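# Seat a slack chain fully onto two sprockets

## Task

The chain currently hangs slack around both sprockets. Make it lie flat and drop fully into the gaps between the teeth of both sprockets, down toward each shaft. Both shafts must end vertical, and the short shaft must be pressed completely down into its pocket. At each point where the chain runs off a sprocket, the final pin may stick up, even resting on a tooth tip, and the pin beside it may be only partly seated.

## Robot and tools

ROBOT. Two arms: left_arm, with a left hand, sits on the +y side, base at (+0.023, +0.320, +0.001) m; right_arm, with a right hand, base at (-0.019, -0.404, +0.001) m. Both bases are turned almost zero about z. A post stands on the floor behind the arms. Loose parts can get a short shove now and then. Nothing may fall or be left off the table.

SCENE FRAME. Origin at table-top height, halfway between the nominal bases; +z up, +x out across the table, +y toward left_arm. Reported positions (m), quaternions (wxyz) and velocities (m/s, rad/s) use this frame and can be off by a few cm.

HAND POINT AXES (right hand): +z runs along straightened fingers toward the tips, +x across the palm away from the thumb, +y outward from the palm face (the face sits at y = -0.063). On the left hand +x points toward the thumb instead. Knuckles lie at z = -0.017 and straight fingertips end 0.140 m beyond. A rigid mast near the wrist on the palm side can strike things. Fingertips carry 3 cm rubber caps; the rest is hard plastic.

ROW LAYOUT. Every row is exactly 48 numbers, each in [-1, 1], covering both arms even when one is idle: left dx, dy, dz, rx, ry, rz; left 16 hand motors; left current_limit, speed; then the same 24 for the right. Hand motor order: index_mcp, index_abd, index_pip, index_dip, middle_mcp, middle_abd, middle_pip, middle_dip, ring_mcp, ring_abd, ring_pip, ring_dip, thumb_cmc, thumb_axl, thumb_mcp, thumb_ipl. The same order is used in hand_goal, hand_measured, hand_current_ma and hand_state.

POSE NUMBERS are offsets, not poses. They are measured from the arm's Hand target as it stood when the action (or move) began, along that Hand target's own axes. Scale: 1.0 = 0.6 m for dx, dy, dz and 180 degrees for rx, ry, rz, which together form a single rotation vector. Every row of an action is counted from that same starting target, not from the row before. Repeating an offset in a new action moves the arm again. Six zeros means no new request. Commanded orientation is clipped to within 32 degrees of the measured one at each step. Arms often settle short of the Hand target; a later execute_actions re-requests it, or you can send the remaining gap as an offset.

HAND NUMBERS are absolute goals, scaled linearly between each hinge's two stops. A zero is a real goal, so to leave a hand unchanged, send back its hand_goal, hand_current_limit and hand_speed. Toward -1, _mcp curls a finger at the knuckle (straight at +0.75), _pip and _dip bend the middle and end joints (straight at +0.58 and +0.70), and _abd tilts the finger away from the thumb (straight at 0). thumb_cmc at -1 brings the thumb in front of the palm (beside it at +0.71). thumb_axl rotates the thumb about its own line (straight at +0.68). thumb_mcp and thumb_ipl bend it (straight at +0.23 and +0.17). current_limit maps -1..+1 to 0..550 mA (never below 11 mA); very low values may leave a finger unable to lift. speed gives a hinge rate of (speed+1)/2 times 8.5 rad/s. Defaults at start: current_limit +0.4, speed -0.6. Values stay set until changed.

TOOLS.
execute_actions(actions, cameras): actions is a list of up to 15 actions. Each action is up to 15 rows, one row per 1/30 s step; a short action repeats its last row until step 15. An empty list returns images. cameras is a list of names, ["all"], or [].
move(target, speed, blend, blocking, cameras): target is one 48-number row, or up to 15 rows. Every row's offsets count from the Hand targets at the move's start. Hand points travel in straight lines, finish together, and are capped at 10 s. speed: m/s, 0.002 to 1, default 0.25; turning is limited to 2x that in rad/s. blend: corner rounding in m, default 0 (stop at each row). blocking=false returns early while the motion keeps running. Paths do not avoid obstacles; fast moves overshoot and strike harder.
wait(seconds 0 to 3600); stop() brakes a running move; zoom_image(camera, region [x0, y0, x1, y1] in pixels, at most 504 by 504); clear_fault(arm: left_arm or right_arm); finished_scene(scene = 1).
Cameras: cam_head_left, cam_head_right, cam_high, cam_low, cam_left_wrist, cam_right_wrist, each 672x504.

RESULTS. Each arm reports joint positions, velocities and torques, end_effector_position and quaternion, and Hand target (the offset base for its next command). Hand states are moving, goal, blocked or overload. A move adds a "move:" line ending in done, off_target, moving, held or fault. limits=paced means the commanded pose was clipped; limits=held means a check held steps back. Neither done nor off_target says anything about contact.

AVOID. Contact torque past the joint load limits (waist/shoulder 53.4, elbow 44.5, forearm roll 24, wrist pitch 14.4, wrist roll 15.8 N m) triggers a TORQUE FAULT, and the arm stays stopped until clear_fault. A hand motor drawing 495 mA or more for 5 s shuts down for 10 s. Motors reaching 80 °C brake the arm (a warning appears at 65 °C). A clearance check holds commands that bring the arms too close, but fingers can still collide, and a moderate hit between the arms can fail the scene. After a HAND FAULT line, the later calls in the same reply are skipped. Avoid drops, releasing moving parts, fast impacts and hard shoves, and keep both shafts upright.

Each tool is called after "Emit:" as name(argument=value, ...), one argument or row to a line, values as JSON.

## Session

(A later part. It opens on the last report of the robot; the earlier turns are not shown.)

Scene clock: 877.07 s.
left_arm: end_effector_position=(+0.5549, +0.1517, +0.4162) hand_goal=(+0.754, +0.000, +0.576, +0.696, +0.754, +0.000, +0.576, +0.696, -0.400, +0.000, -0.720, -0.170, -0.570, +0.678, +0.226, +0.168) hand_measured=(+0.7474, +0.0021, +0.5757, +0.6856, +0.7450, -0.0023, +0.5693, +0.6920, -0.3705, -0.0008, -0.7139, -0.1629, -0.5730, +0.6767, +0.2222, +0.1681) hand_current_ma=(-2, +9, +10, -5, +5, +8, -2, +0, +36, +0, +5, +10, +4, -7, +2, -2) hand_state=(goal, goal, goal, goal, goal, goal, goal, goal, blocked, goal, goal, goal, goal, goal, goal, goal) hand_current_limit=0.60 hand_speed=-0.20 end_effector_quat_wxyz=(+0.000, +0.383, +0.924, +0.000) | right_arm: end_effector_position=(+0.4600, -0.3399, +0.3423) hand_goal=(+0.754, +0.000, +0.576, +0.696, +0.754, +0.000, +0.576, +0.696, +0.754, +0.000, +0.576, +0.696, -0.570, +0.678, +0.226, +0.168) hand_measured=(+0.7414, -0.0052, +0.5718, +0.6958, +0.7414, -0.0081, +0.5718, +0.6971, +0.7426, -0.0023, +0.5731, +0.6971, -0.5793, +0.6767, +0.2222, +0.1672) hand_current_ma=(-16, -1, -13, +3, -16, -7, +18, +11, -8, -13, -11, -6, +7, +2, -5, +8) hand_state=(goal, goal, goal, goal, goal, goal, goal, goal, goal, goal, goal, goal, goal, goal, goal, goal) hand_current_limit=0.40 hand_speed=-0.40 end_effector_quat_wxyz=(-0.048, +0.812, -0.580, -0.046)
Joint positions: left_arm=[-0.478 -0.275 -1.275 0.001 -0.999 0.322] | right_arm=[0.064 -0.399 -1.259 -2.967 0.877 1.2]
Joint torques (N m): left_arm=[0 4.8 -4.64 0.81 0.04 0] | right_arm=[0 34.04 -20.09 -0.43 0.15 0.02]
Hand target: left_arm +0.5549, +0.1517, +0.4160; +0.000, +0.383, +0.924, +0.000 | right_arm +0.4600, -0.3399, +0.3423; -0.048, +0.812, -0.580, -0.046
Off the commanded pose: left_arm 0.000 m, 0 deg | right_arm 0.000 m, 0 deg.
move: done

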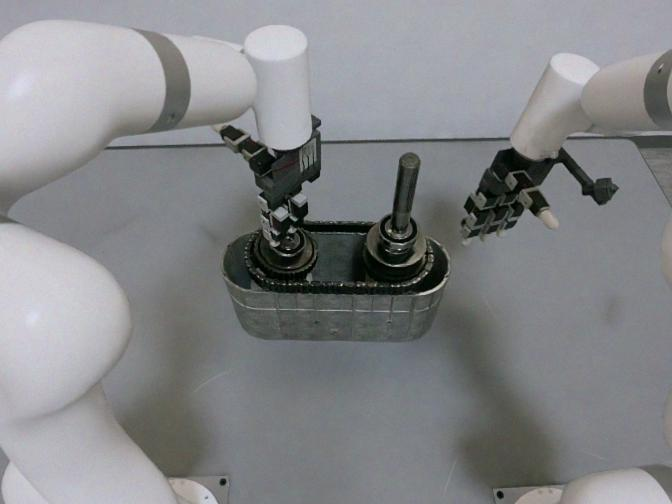

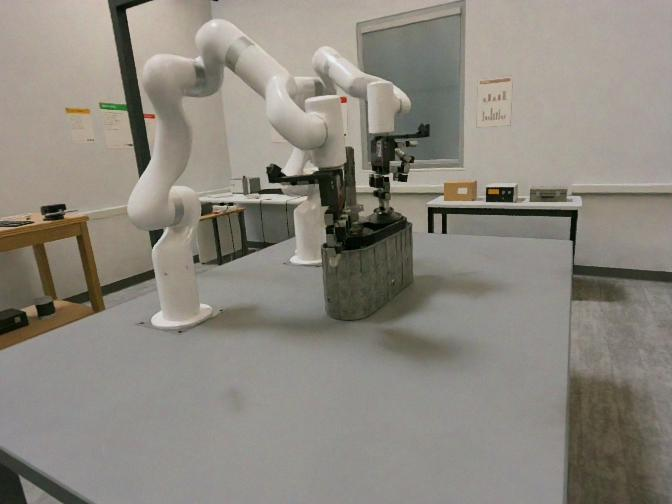

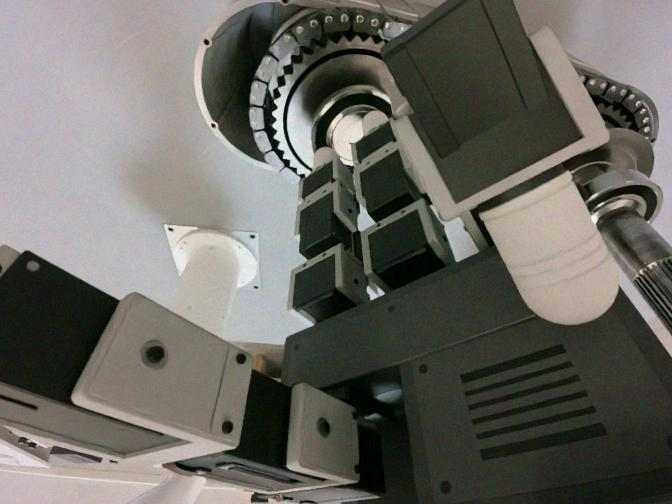

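Emit:
move(
  target=[0,0.008,0,0,0,0,0.754,0,0.576,0.696,0.754,0,0.576,0.696,-0.36,0,-0.70,-0.17,-0.571,0.678,0.226,0.168,0.6,-0.2,0,0,0,0,0,0,0.754,0,0.576,0.696,0.754,0,0.576,0.696,0.754,0,0.576,0.696,-0.571,0.678,0.226,0.168,0.4,-0.4],
  speed=0.03,
  cameras=["cam_low","cam_left_wrist"],
)

Emit:
zoom_image(
  camera="cam_low",
  region=[350, 140, 440, 240],
)

Emit:
zoom_image(
  camera="cam_left_wrist",
  region=[220, 20, 440, 240],
)

Scene clock: 893.63 s.
left_arm: end_effector_position=(+0.5583, +0.1551, +0.4162) hand_goal=(+0.754, +0.000, +0.576, +0.696, +0.754, +0.000, +0.576, +0.696, -0.360, +0.000, -0.700, -0.170, -0.570, +0.678, +0.226, +0.168) hand_measured=(+0.7643, +0.0021, +0.5872, +0.6958, +0.7438, +0.0007, +0.5705, +0.6920, -0.3452, -0.0008, -0.6985, -0.1642, -0.5730, +0.6767, +0.2222, +0.1681) hand_current_ma=(+13, +10, +15, +10, +3, +5, -3, +1, +16, -3, +1, +12, +4, -1, -1, +1) hand_state=(goal, goal, goal, goal, goal, goal, goal, goal, goal, goal, goal, goal, goal, goal, goal, goal) hand_current_limit=0.60 hand_speed=-0.20 end_effector_quat_wxyz=(+0.000, +0.383, +0.924, +0.000) | right_arm: end_effector_position=(+0.4600, -0.3399, +0.3423) hand_goal=(+0.754, +0.000, +0.576, +0.696, +0.754, +0.000, +0.576, +0.696, +0.754, +0.000, +0.576, +0.696, -0.570, +0.678, +0.226, +0.168) hand_measured=(+0.7414, -0.0052, +0.5718, +0.6958, +0.7426, -0.0096, +0.5718, +0.6971, +0.7426, -0.0037, +0.5718, +0.6983, -0.5780, +0.6777, +0.2212, +0.1681) hand_current_ma=(-4, +4, +4, -3, -3, -10, +4, +7, -9, +0, +2, -2, +6, +2, -1, +23) hand_state=(goal, goal, goal, goal, goal, goal, goal, goal, goal, goal, goal, goal, goal, goal, goal, goal) hand_current_limit=0.40 hand_speed=-0.40 end_effector_quat_wxyz=(-0.048, +0.812, -0.580, -0.046)
Joint positions: left_arm=[-0.469 -0.278 -1.279 0.001 -1 0.33] | right_arm=[0.064 -0.399 -1.259 -2.967 0.877 1.2]
Joint torques (N m): left_arm=[0 3.32 -13.01 0.8 0.04 0] | right_arm=[0 34.04 -20.09 -0.43 0.15 0.02]
Hand target: left_arm +0.5583, +0.1551, +0.4160; +0.000, +0.383, +0.924, +0.000 | right_arm +0.4600, -0.3399, +0.3423; -0.048, +0.812, -0.580, -0.046
Off the commanded pose: left_arm 0.000 m, 0 deg | right_arm 0.000 m, 0 deg.
move: done

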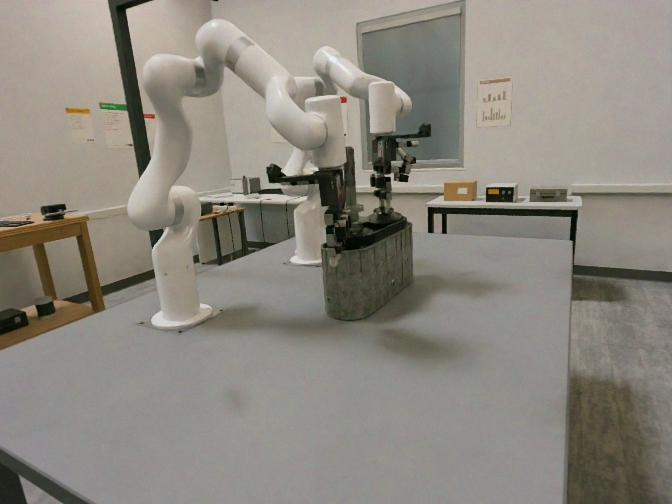

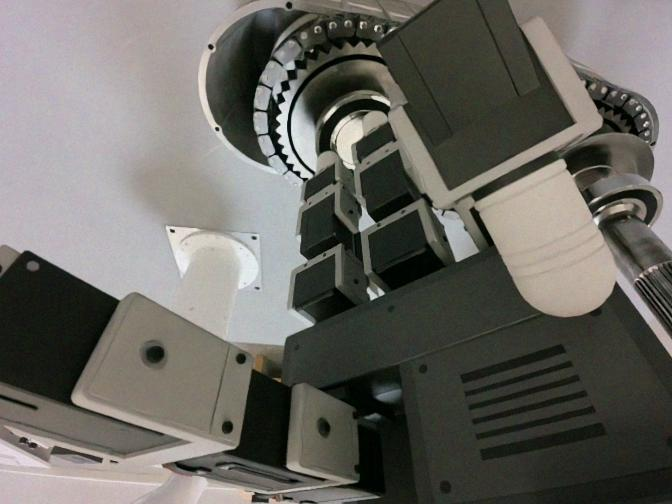

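Scaled by 5.040.

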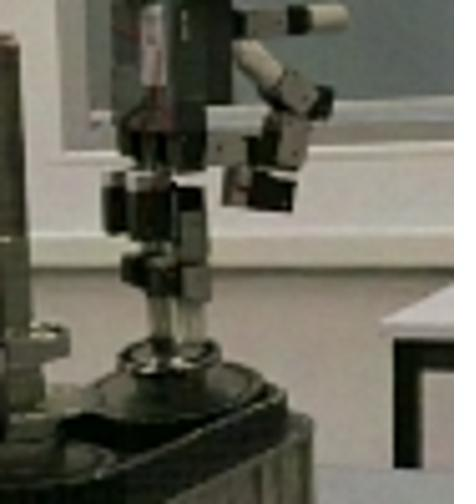

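Scaled by 2.291.

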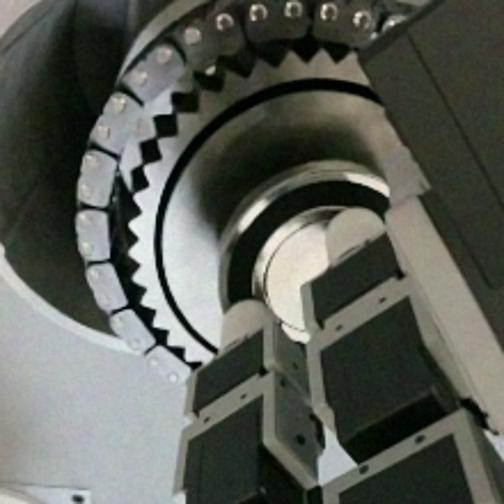

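Emit:
zoom_image(
  camera="cam_left_wrist",
  region=[190, 0, 330, 100],
)

Emit:
execute_actions(
  actions=[],
)

Emit:
zoom_image(
  camera="cam_right_wrist",
  region=[350, 80, 600, 330],
)

Emit:
zoom_image(
  camera="cam_right_wrist",
  region=[370, 90, 480, 200],
)

Emit:
zoom_image(
  camera="cam_right_wrist",
  region=[470, 130, 590, 250],
)

Scaled by 3.600.

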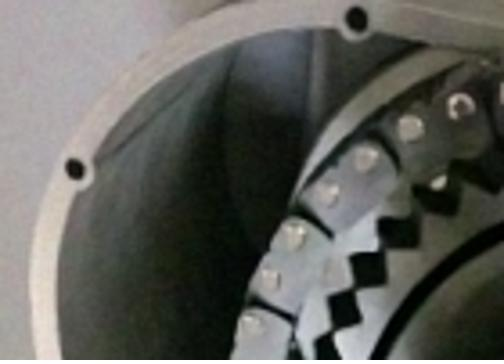

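Scene clock: 905.20 s.
left_arm: end_effector_position=(+0.5583, +0.1551, +0.4162) hand_goal=(+0.754, +0.000, +0.576, +0.696, +0.754, +0.000, +0.576, +0.696, -0.360, +0.000, -0.700, -0.170, -0.570, +0.678, +0.226, +0.168) hand_measured=(+0.7643, +0.0021, +0.5859, +0.6958, +0.7450, +0.0007, +0.5705, +0.6920, -0.3452, -0.0008, -0.6985, -0.1642, -0.5730, +0.6767, +0.2222, +0.1681) hand_current_ma=(+11, +7, +18, +6, +0, +7, -3, +0, +17, +1, -1, +9, +10, -3, -3, +5) hand_state=(goal, goal, goal, goal, goal, goal, goal, goal, goal, goal, goal, goal, goal, goal, goal, goal) hand_current_limit=0.60 hand_speed=-0.20 end_effector_quat_wxyz=(+0.000, +0.383, +0.924, +0.000) | right_arm: end_effector_position=(+0.4600, -0.3399, +0.3423) hand_goal=(+0.754, +0.000, +0.576, +0.696, +0.754, +0.000, +0.576, +0.696, +0.754, +0.000, +0.576, +0.696, -0.570, +0.678, +0.226, +0.168) hand_measured=(+0.7414, -0.0052, +0.5718, +0.6945, +0.7426, -0.0081, +0.5718, +0.6958, +0.7426, -0.0023, +0.5718, +0.6983, -0.5793, +0.6767, +0.2222, +0.1681) hand_current_ma=(+10, -2, +0, +2, -3, -12, +17, +1, -10, +4, +5, -12, +2, +4, +11, +4) hand_state=(goal, goal, goal, goal, goal, goal, goal, goal, goal, goal, goal, goal, goal, goal, goal, goal) hand_current_limit=0.40 hand_speed=-0.40 end_effector_quat_wxyz=(-0.048, +0.812, -0.580, -0.046)
Joint positions: left_arm=[-0.469 -0.278 -1.279 0 -1 0.33] | right_arm=[0.064 -0.399 -1.259 -2.967 0.877 1.2]
Joint velocities: within noise
Joint torques (N m): left_arm=[0 11.3 -9.5 0.8 0.04 0] | right_arm=[0 34.04 -20.09 -0.43 0.15 0.02]
Motor temperatures (°C): left_arm=[29 29 32 32 35 31] | right_arm=[31 26 32 31 32 29]
Hand target: left_arm +0.5583, +0.1551, +0.4160; +0.000, +0.383, +0.924, +0.000 | right_arm +0.4600, -0.3399, +0.3423; -0.048, +0.812, -0.580, -0.046
Off the commanded pose: left_arm 0.000 m, 0 deg | right_arm 0.000 m, 0 deg.

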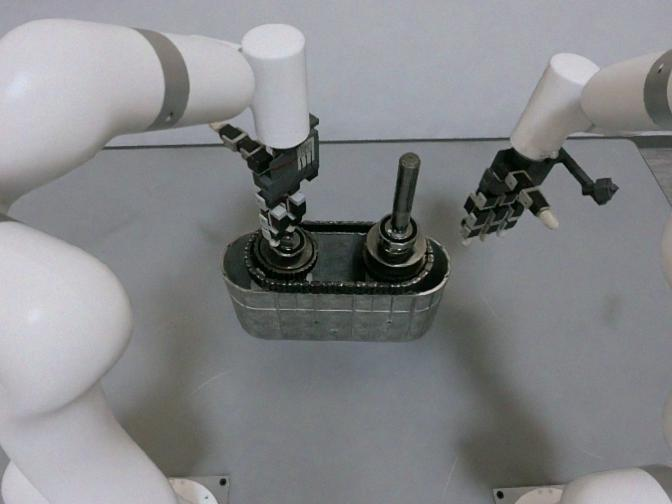

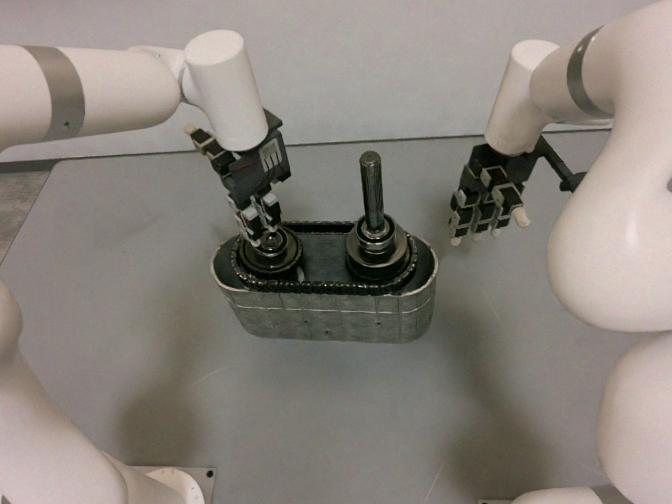

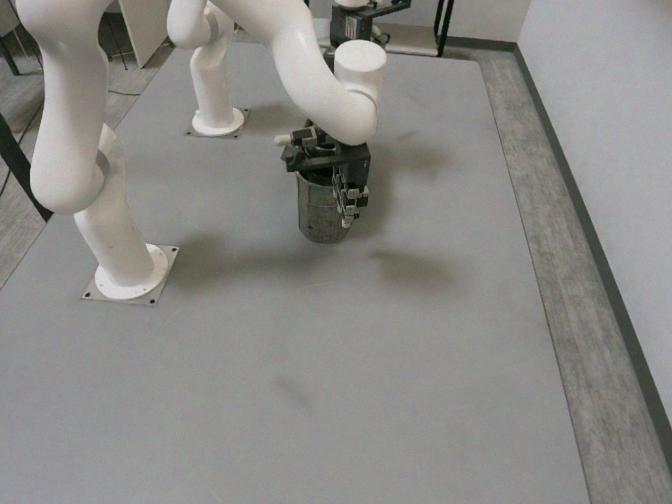

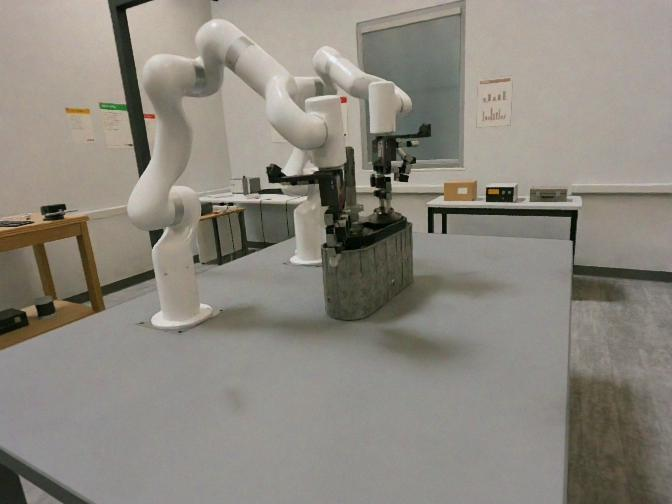

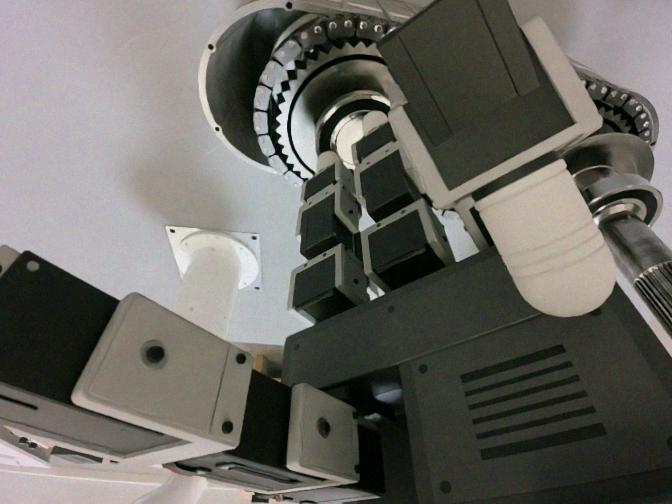

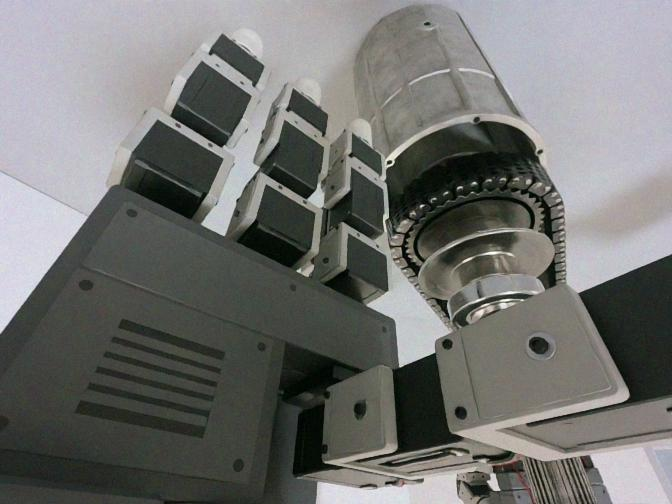

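Scaled by 2.016.

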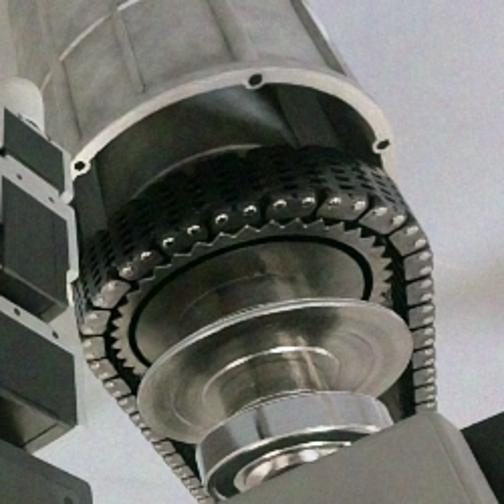

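Scaled by 4.582.

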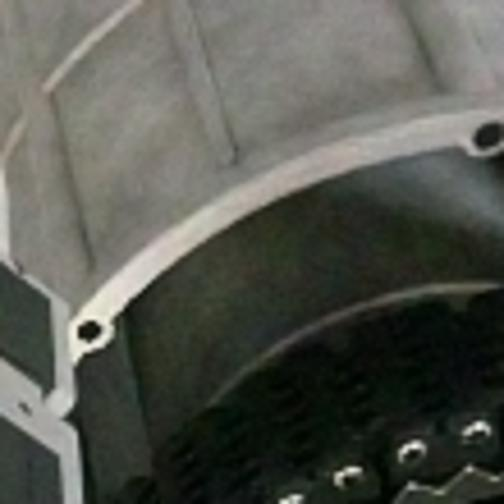

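Scaled by 4.200.

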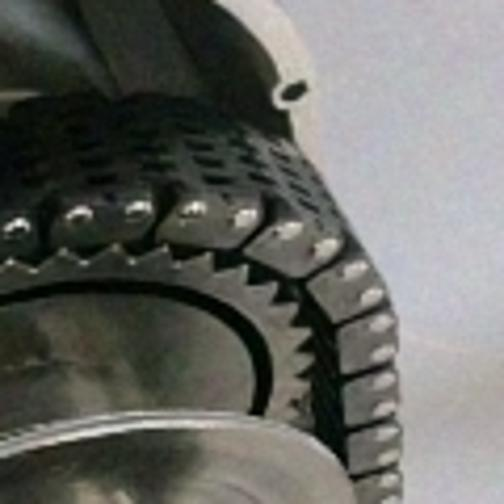

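Emit:
move(
  target=[
    [0,0,-0.0067,0,0,0,0.754,0,0.576,0.696,0.754,0,0.576,0.696,-0.36,0,-0.70,-0.17,-0.571,0.678,0.226,0.168,0.6,-0.2,-0.118,0.069,-0.166,0.479,-0.297,0.4275,0.754,0,0.576,0.696,0.754,0,0.576,0.696,0.754,0,0.576,0.696,0.95,0.678,0.226,0.168,0.4,-0.4],
    [0,0,-0.0067,0,0,0,0.754,0,0.576,0.696,0.754,0,0.576,0.696,-0.36,0,-0.70,-0.17,-0.571,0.678,0.226,0.168,0.6,-0.2,-0.7575,0.0215,0.004,0.479,-0.297,0.4275,0.754,0,0.576,0.696,0.754,0,0.576,0.696,0.754,0,0.576,0.696,0.95,0.678,0.226,0.168,0.4,-0.4],
  ],
  speed=0.3,
  blend=[0.03,0],
  cameras=["all"],
)

Scene clock: 1062.70 s.
left_arm: end_effector_position=(+0.5583, +0.1551, +0.4201) hand_goal=(+0.754, +0.000, +0.576, +0.696, +0.754, +0.000, +0.576, +0.696, -0.360, +0.000, -0.700, -0.170, -0.570, +0.678, +0.226, +0.168) hand_measured=(+0.7511, +0.0007, +0.5731, +0.6958, +0.7438, -0.0008, +0.5693, +0.6920, -0.3464, -0.0008, -0.6985, -0.1642, -0.5718, +0.6767, +0.2212, +0.1672) hand_current_ma=(-3, +8, +4, +5, +2, +3, -1, +0, +16, +0, -1, +12, +6, -5, -8, +5) hand_state=(goal, goal, goal, goal, goal, goal, goal, goal, goal, goal, goal, goal, goal, goal, goal, goal) hand_current_limit=0.60 hand_speed=-0.20 end_effector_quat_wxyz=(+0.000, +0.383, +0.924, +0.000) | right_arm: end_effector_position=(+0.3011, +0.0823, +0.3994) hand_goal=(+0.754, +0.000, +0.576, +0.696, +0.754, +0.000, +0.576, +0.696, +0.754, +0.000, +0.576, +0.696, +0.950, +0.678, +0.226, +0.168) hand_measured=(+0.7486, -0.0052, +0.5718, +0.6920, +0.7486, -0.0081, +0.5718, +0.6907, +0.7486, -0.0008, +0.5718, +0.6920, +0.9566, +0.6777, +0.2222, +0.1681) hand_current_ma=(+9, -6, +5, -6, -10, -19, +7, -3, -1, +9, +0, -10, +0, +10, +4, +4) hand_state=(goal, goal, goal, goal, goal, goal, goal, goal, goal, goal, goal, goal, goal, goal, goal, goal) hand_current_limit=0.40 hand_speed=-0.40 end_effector_quat_wxyz=(+0.707, +0.001, +0.707, +0.000)
Joint positions: left_arm=[-0.469 -0.276 -1.286 0 -1.009 0.33] | right_arm=[1.32 -0.35 -0.68 1.341 1.493 -0.319]
Joint torques (N m): left_arm=[0 30.95 -20.97 0.81 0.04 0] | right_arm=[0 17 -16.09 -0.48 1.63 -1.61]
Hand target: left_arm +0.5583, +0.1551, +0.4201; +0.000, +0.383, +0.924, +0.000 | right_arm +0.3011, +0.0823, +0.3994; +0.707, +0.001, +0.707, +0.000
Off the commanded pose: left_arm 0.000 m, 0 deg | right_arm 0.000 m, 0 deg.
move: done

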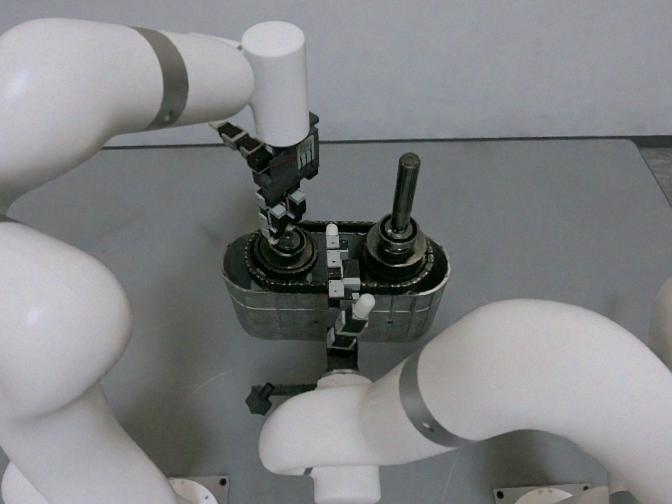

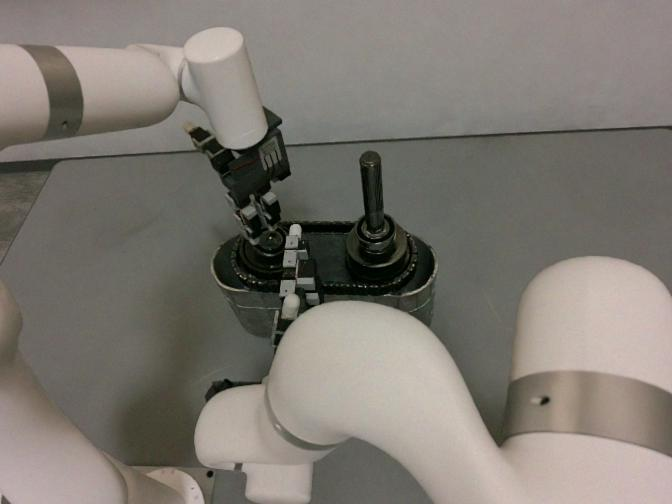

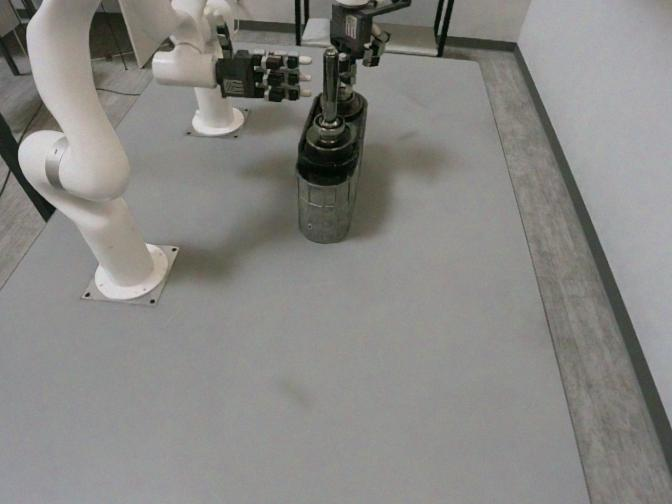

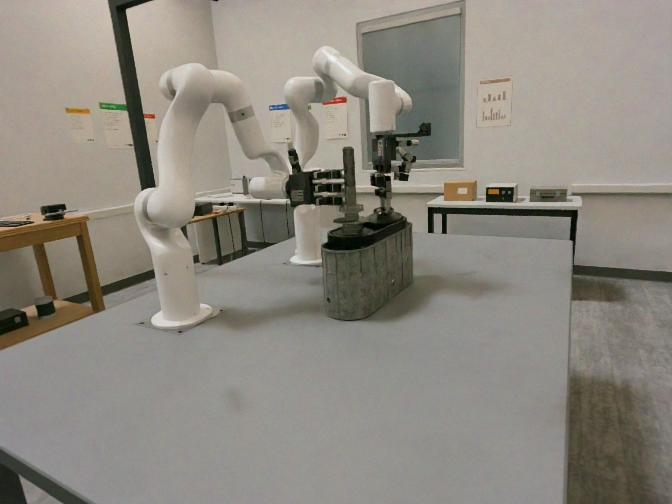

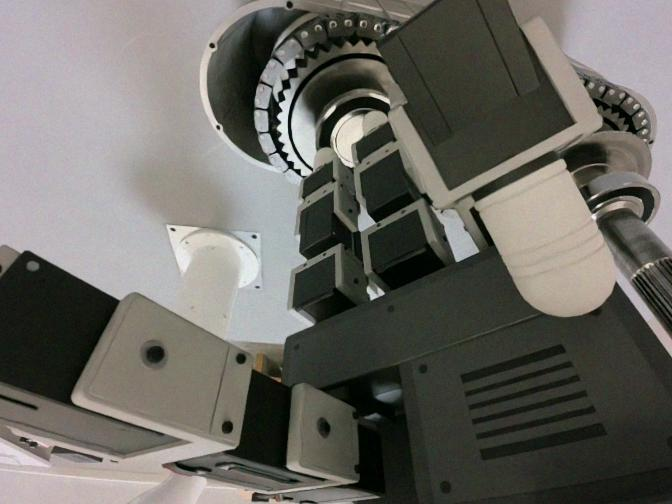

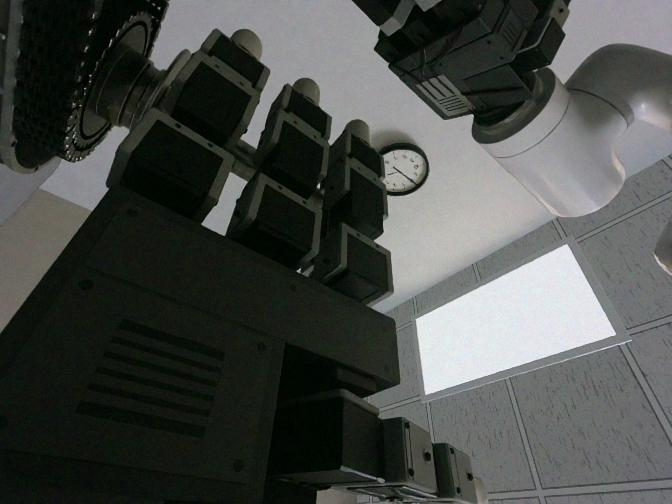

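Emit:
move(
  target=[0,0,0,0,0,0,0.754,0,0.576,0.696,0.754,0,0.576,0.696,-0.36,0,-0.70,-0.17,-0.571,0.678,0.226,0.168,0.6,-0.2,0,0,0.35,0,0,0,0.754,0,0.576,0.696,0.754,0,0.576,0.696,0.754,0,0.576,0.696,0.95,0.678,0.226,0.168,0.4,-0.4],
  speed=0.2,
  cameras=["cam_head_left","cam_high","cam_low","cam_right_wrist","cam_left_wrist"],
)

Emit:
zoom_image(
  camera="cam_low",
  region=[300, 130, 440, 270],
)

Emit:
zoom_image(
  camera="cam_head_left",
  region=[220, 150, 440, 330],
)

Scene clock: 1073.93 s.
left_arm: end_effector_position=(+0.5583, +0.1551, +0.4201) hand_goal=(+0.754, +0.000, +0.576, +0.696, +0.754, +0.000, +0.576, +0.696, -0.360, +0.000, -0.700, -0.170, -0.570, +0.678, +0.226, +0.168) hand_measured=(+0.7511, +0.0007, +0.5731, +0.6958, +0.7450, +0.0007, +0.5693, +0.6907, -0.3452, -0.0008, -0.6985, -0.1642, -0.5730, +0.6767, +0.2222, +0.1672) hand_current_ma=(-5, +7, +6, +9, +5, +6, -3, +6, +21, +0, +3, +10, +4, -4, +1, +0) hand_state=(goal, goal, goal, goal, goal, goal, goal, goal, goal, goal, goal, goal, goal, goal, goal, goal) hand_current_limit=0.60 hand_speed=-0.20 end_effector_quat_wxyz=(+0.000, +0.383, +0.924, +0.000) | right_arm: end_effector_position=(+0.5111, +0.0821, +0.3995) hand_goal=(+0.754, +0.000, +0.576, +0.696, +0.754, +0.000, +0.576, +0.696, +0.754, +0.000, +0.576, +0.696, +0.950, +0.678, +0.226, +0.168) hand_measured=(+0.7486, -0.0037, +0.5718, +0.6920, +0.7486, -0.0096, +0.5718, +0.6907, +0.7486, -0.0037, +0.5718, +0.6920, +0.9566, +0.6767, +0.2222, +0.1672) hand_current_ma=(+18, -1, -5, -6, -5, -4, +10, -18, -7, +3, -1, -5, -5, -7, -7, -3) hand_state=(goal, goal, goal, goal, goal, goal, goal, goal, goal, goal, goal, goal, goal, goal, goal, goal) hand_current_limit=0.40 hand_speed=-0.40 end_effector_quat_wxyz=(+0.707, +0.001, +0.707, +0.000)
Joint positions: left_arm=[-0.469 -0.276 -1.286 0 -1.009 0.33] | right_arm=[0.906 -0.522 -0.948 0.959 1.316 -0.343]
Joint torques (N m): left_arm=[0 30.95 -20.97 0.81 0.04 0] | right_arm=[0 35.83 -17.92 -0.37 1.61 0.04]
Hand target: left_arm +0.5583, +0.1551, +0.4201; +0.000, +0.383, +0.924, +0.000 | right_arm +0.5111, +0.0821, +0.3995; +0.707, +0.001, +0.707, +0.000
Off the commanded pose: left_arm 0.000 m, 0 deg | right_arm 0.000 m, 0 deg.
move: done
Images, in order (width x height): cam_head_left 672x504, cam_high 672x504, cam_low 672x504, cam_left_wrist 672x504, cam_right_wrist 672x504.

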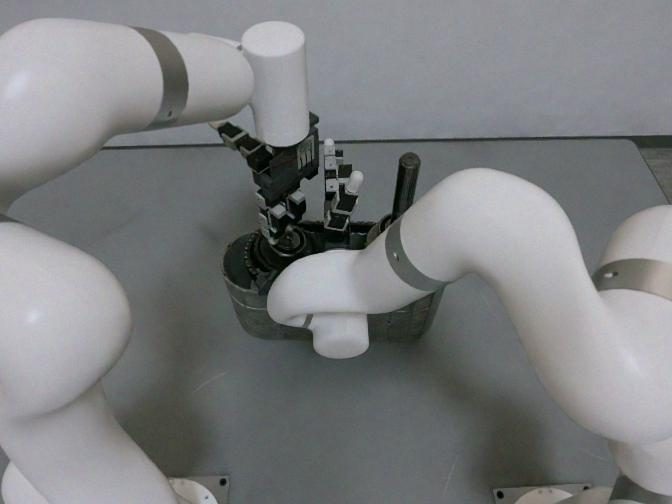

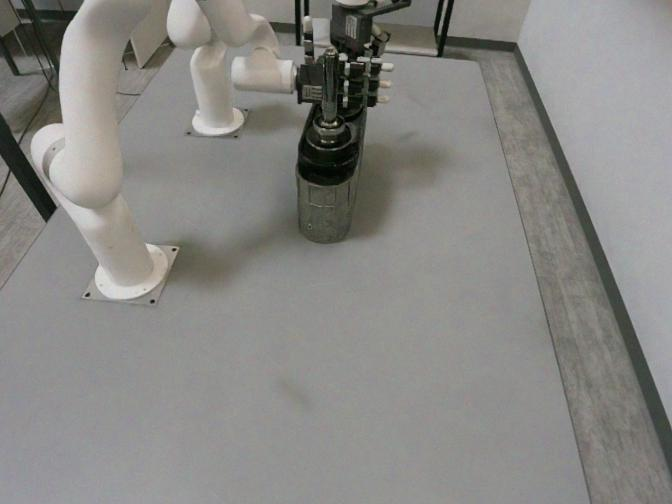

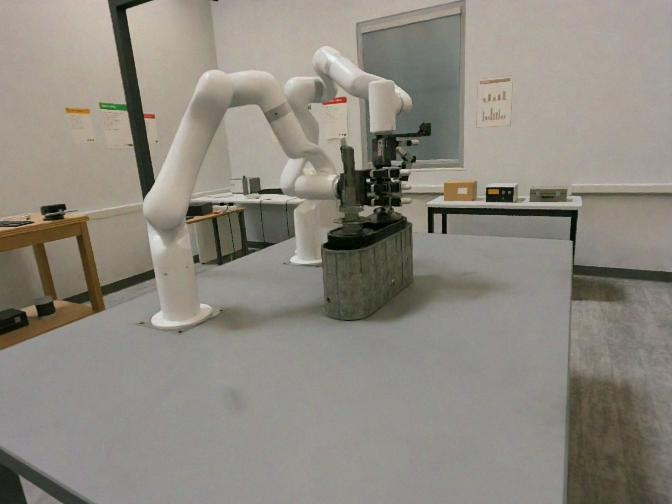

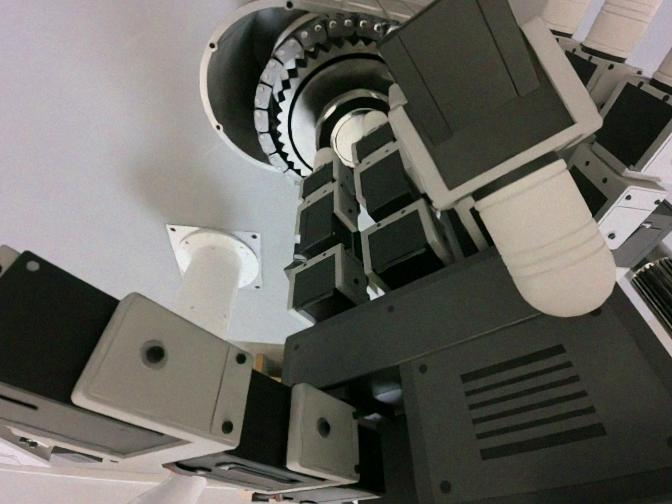

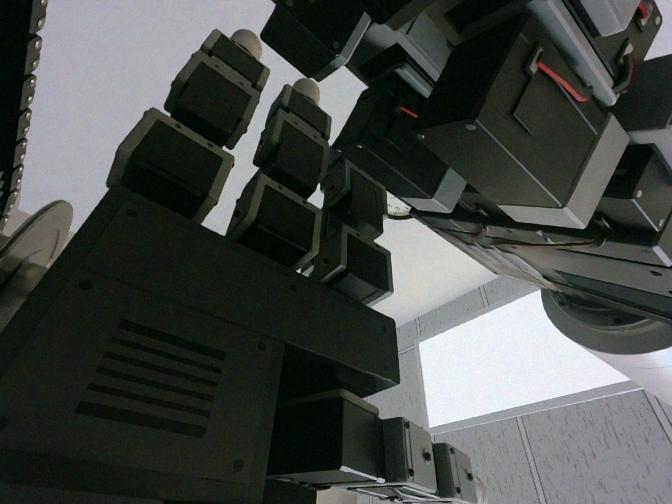

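Scaled by 3.600.

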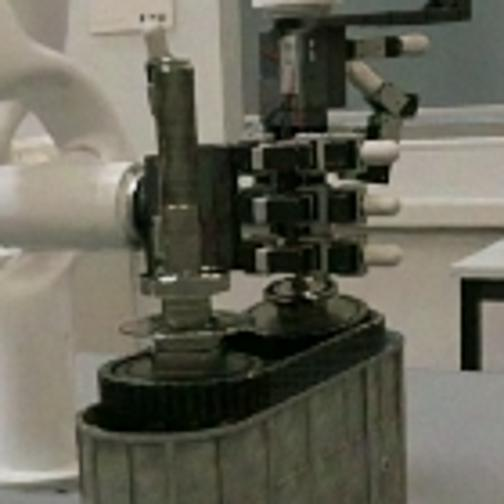

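Scaled by 2.291.

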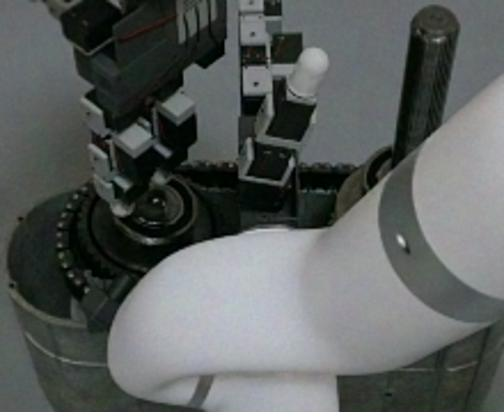

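Emit:
move(
  target=[
    [0,0,0,0,0,0,0.754,0,0.576,0.696,0.754,0,0.576,0.696,-0.36,0,-0.70,-0.17,-0.571,0.678,0.226,0.168,0.6,-0.2,0.0,0.02,-0.01,0,0,0,0.754,0,0.576,0.696,0.754,0,0.576,0.696,0.754,0,0.576,0.696,0.95,0.678,0.226,0.168,0.4,-0.4],
    [0,0,0,0,0,0,0.754,0,0.576,0.696,0.754,0,0.576,0.696,-0.36,0,-0.70,-0.17,-0.571,0.678,0.226,0.168,0.6,-0.2,0.084,0.02,-0.01,0,0,0,0.754,0,0.576,0.696,0.754,0,0.576,0.696,0.754,0,0.576,0.696,0.95,0.678,0.226,0.168,0.4,-0.4],
  ],
  speed=0.08,
  cameras=["cam_head_left","cam_high","cam_low","cam_left_wrist"],
)

Emit:
zoom_image(
  camera="cam_low",
  region=[300, 130, 440, 270],
)

Emit:
zoom_image(
  camera="cam_head_left",
  region=[220, 150, 440, 330],
)

Scene clock: 1117.03 s.
left_arm: end_effector_position=(+0.5583, +0.1551, +0.4201) hand_goal=(+0.754, +0.000, +0.576, +0.696, +0.754, +0.000, +0.576, +0.696, -0.360, +0.000, -0.700, -0.170, -0.570, +0.678, +0.226, +0.168) hand_measured=(+0.7511, +0.0021, +0.5731, +0.6958, +0.7438, +0.0007, +0.5693, +0.6920, -0.3452, -0.0008, -0.6985, -0.1642, -0.5743, +0.6767, +0.2212, +0.1681) hand_current_ma=(-5, +7, +6, +4, -1, +6, -3, +6, +15, -1, +2, +11, +6, -1, -1, +2) hand_state=(goal, goal, goal, goal, goal, goal, goal, goal, goal, goal, goal, goal, goal, goal, goal, goal) hand_current_limit=0.60 hand_speed=-0.20 end_effector_quat_wxyz=(+0.000, +0.383, +0.924, +0.000) | right_arm: end_effector_position=(+0.5106, +0.0835, +0.3995) hand_goal=(+0.754, +0.000, +0.576, +0.696, +0.754, +0.000, +0.576, +0.696, +0.754, +0.000, +0.576, +0.696, +0.950, +0.678, +0.226, +0.168) hand_measured=(+0.7547, -0.0052, +0.5718, +0.6920, +0.7498, -0.0096, +0.5718, +0.6907, +0.7498, -0.0037, +0.5718, +0.6920, +0.9566, +0.6767, +0.2272, +0.1681) hand_current_ma=(+5, -11, -5, +6, -3, -17, +7, -5, -5, +7, -15, -6, +3, +13, +16, -15) hand_state=(goal, goal, goal, goal, goal, goal, goal, goal, goal, goal, goal, goal, goal, goal, goal, goal) hand_current_limit=0.40 hand_speed=-0.40 end_effector_quat_wxyz=(+0.707, +0.001, +0.707, +0.000)
Joint positions: left_arm=[-0.469 -0.276 -1.286 0 -1.009 0.33] | right_arm=[0.909 -0.524 -0.95 0.962 1.317 -0.345]
Joint torques (N m): left_arm=[0 30.95 -20.97 0.81 0.04 0] | right_arm=[0 35.89 -17.93 -0.37 1.61 1.53]
Hand target: left_arm +0.5583, +0.1551, +0.4201; +0.000, +0.383, +0.924, +0.000 | right_arm +0.5106, +0.0835, +0.3995; +0.707, +0.001, +0.707, +0.000 (not the last commanded pose)
Off the commanded pose: left_arm 0.000 m, 0 deg | right_arm 0.052 m, 0 deg.
move: held (right_arm; a check stopped the path); path passed 0 of 2 targets; limits=held
pose unreachable (right arm): on one or more control steps of this call, first in action 0 (counted from 0), this arm could not follow its commanded pose, so it was not sent that pose on those steps. It may still have moved: this result reports where it is.
cause: moving toward the commanded pose would bring a part of the arm too close to another arm (a part of this arm just beyond joint 6 (wrist roll) and a part of the left arm just beyond its joint 6 (wrist roll), 11 mm apart when this arm was first held).

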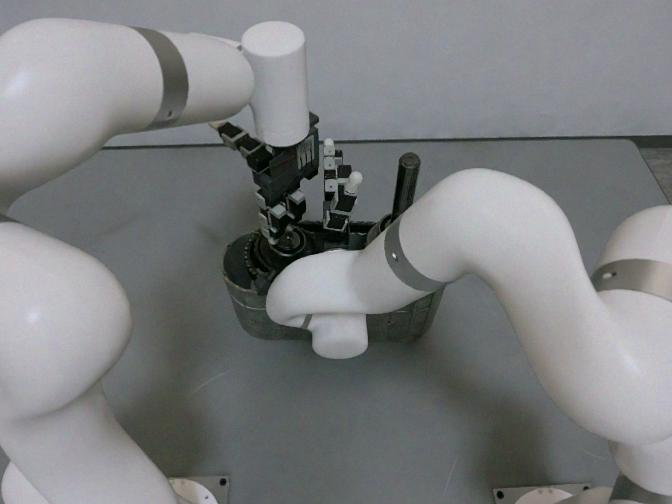

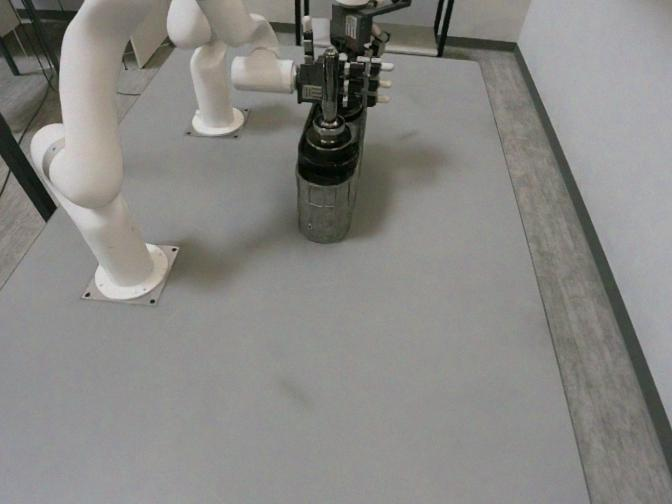

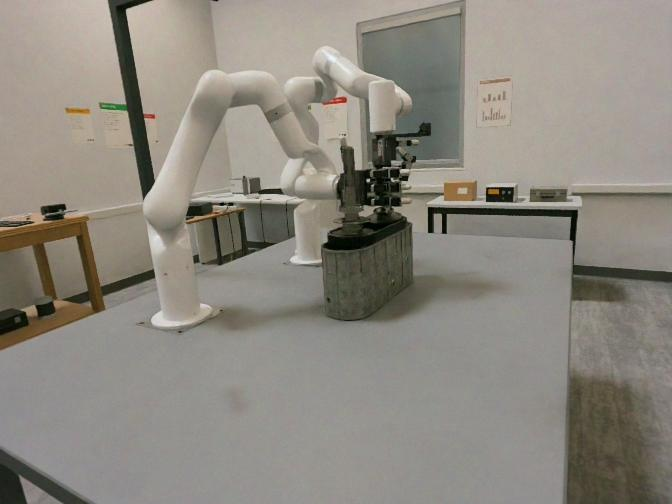

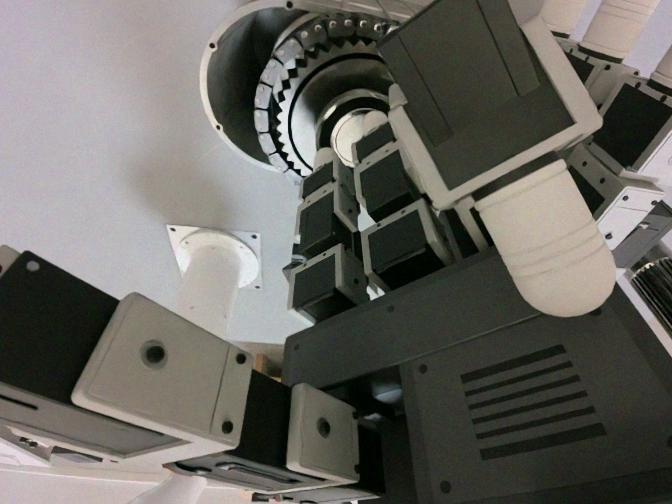

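Scaled by 3.600.

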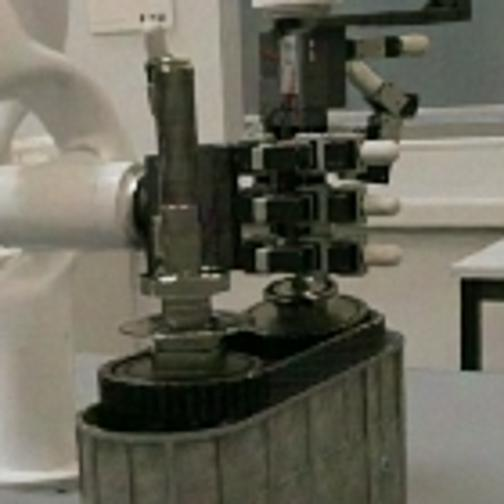

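Scaled by 2.291.

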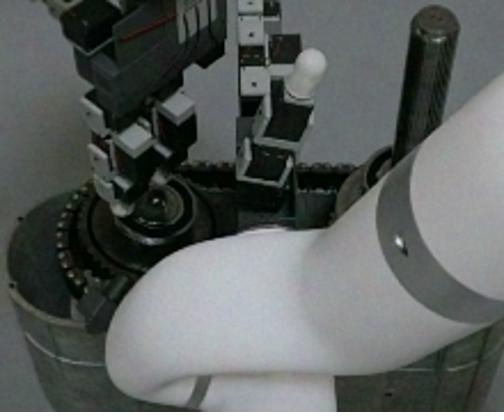

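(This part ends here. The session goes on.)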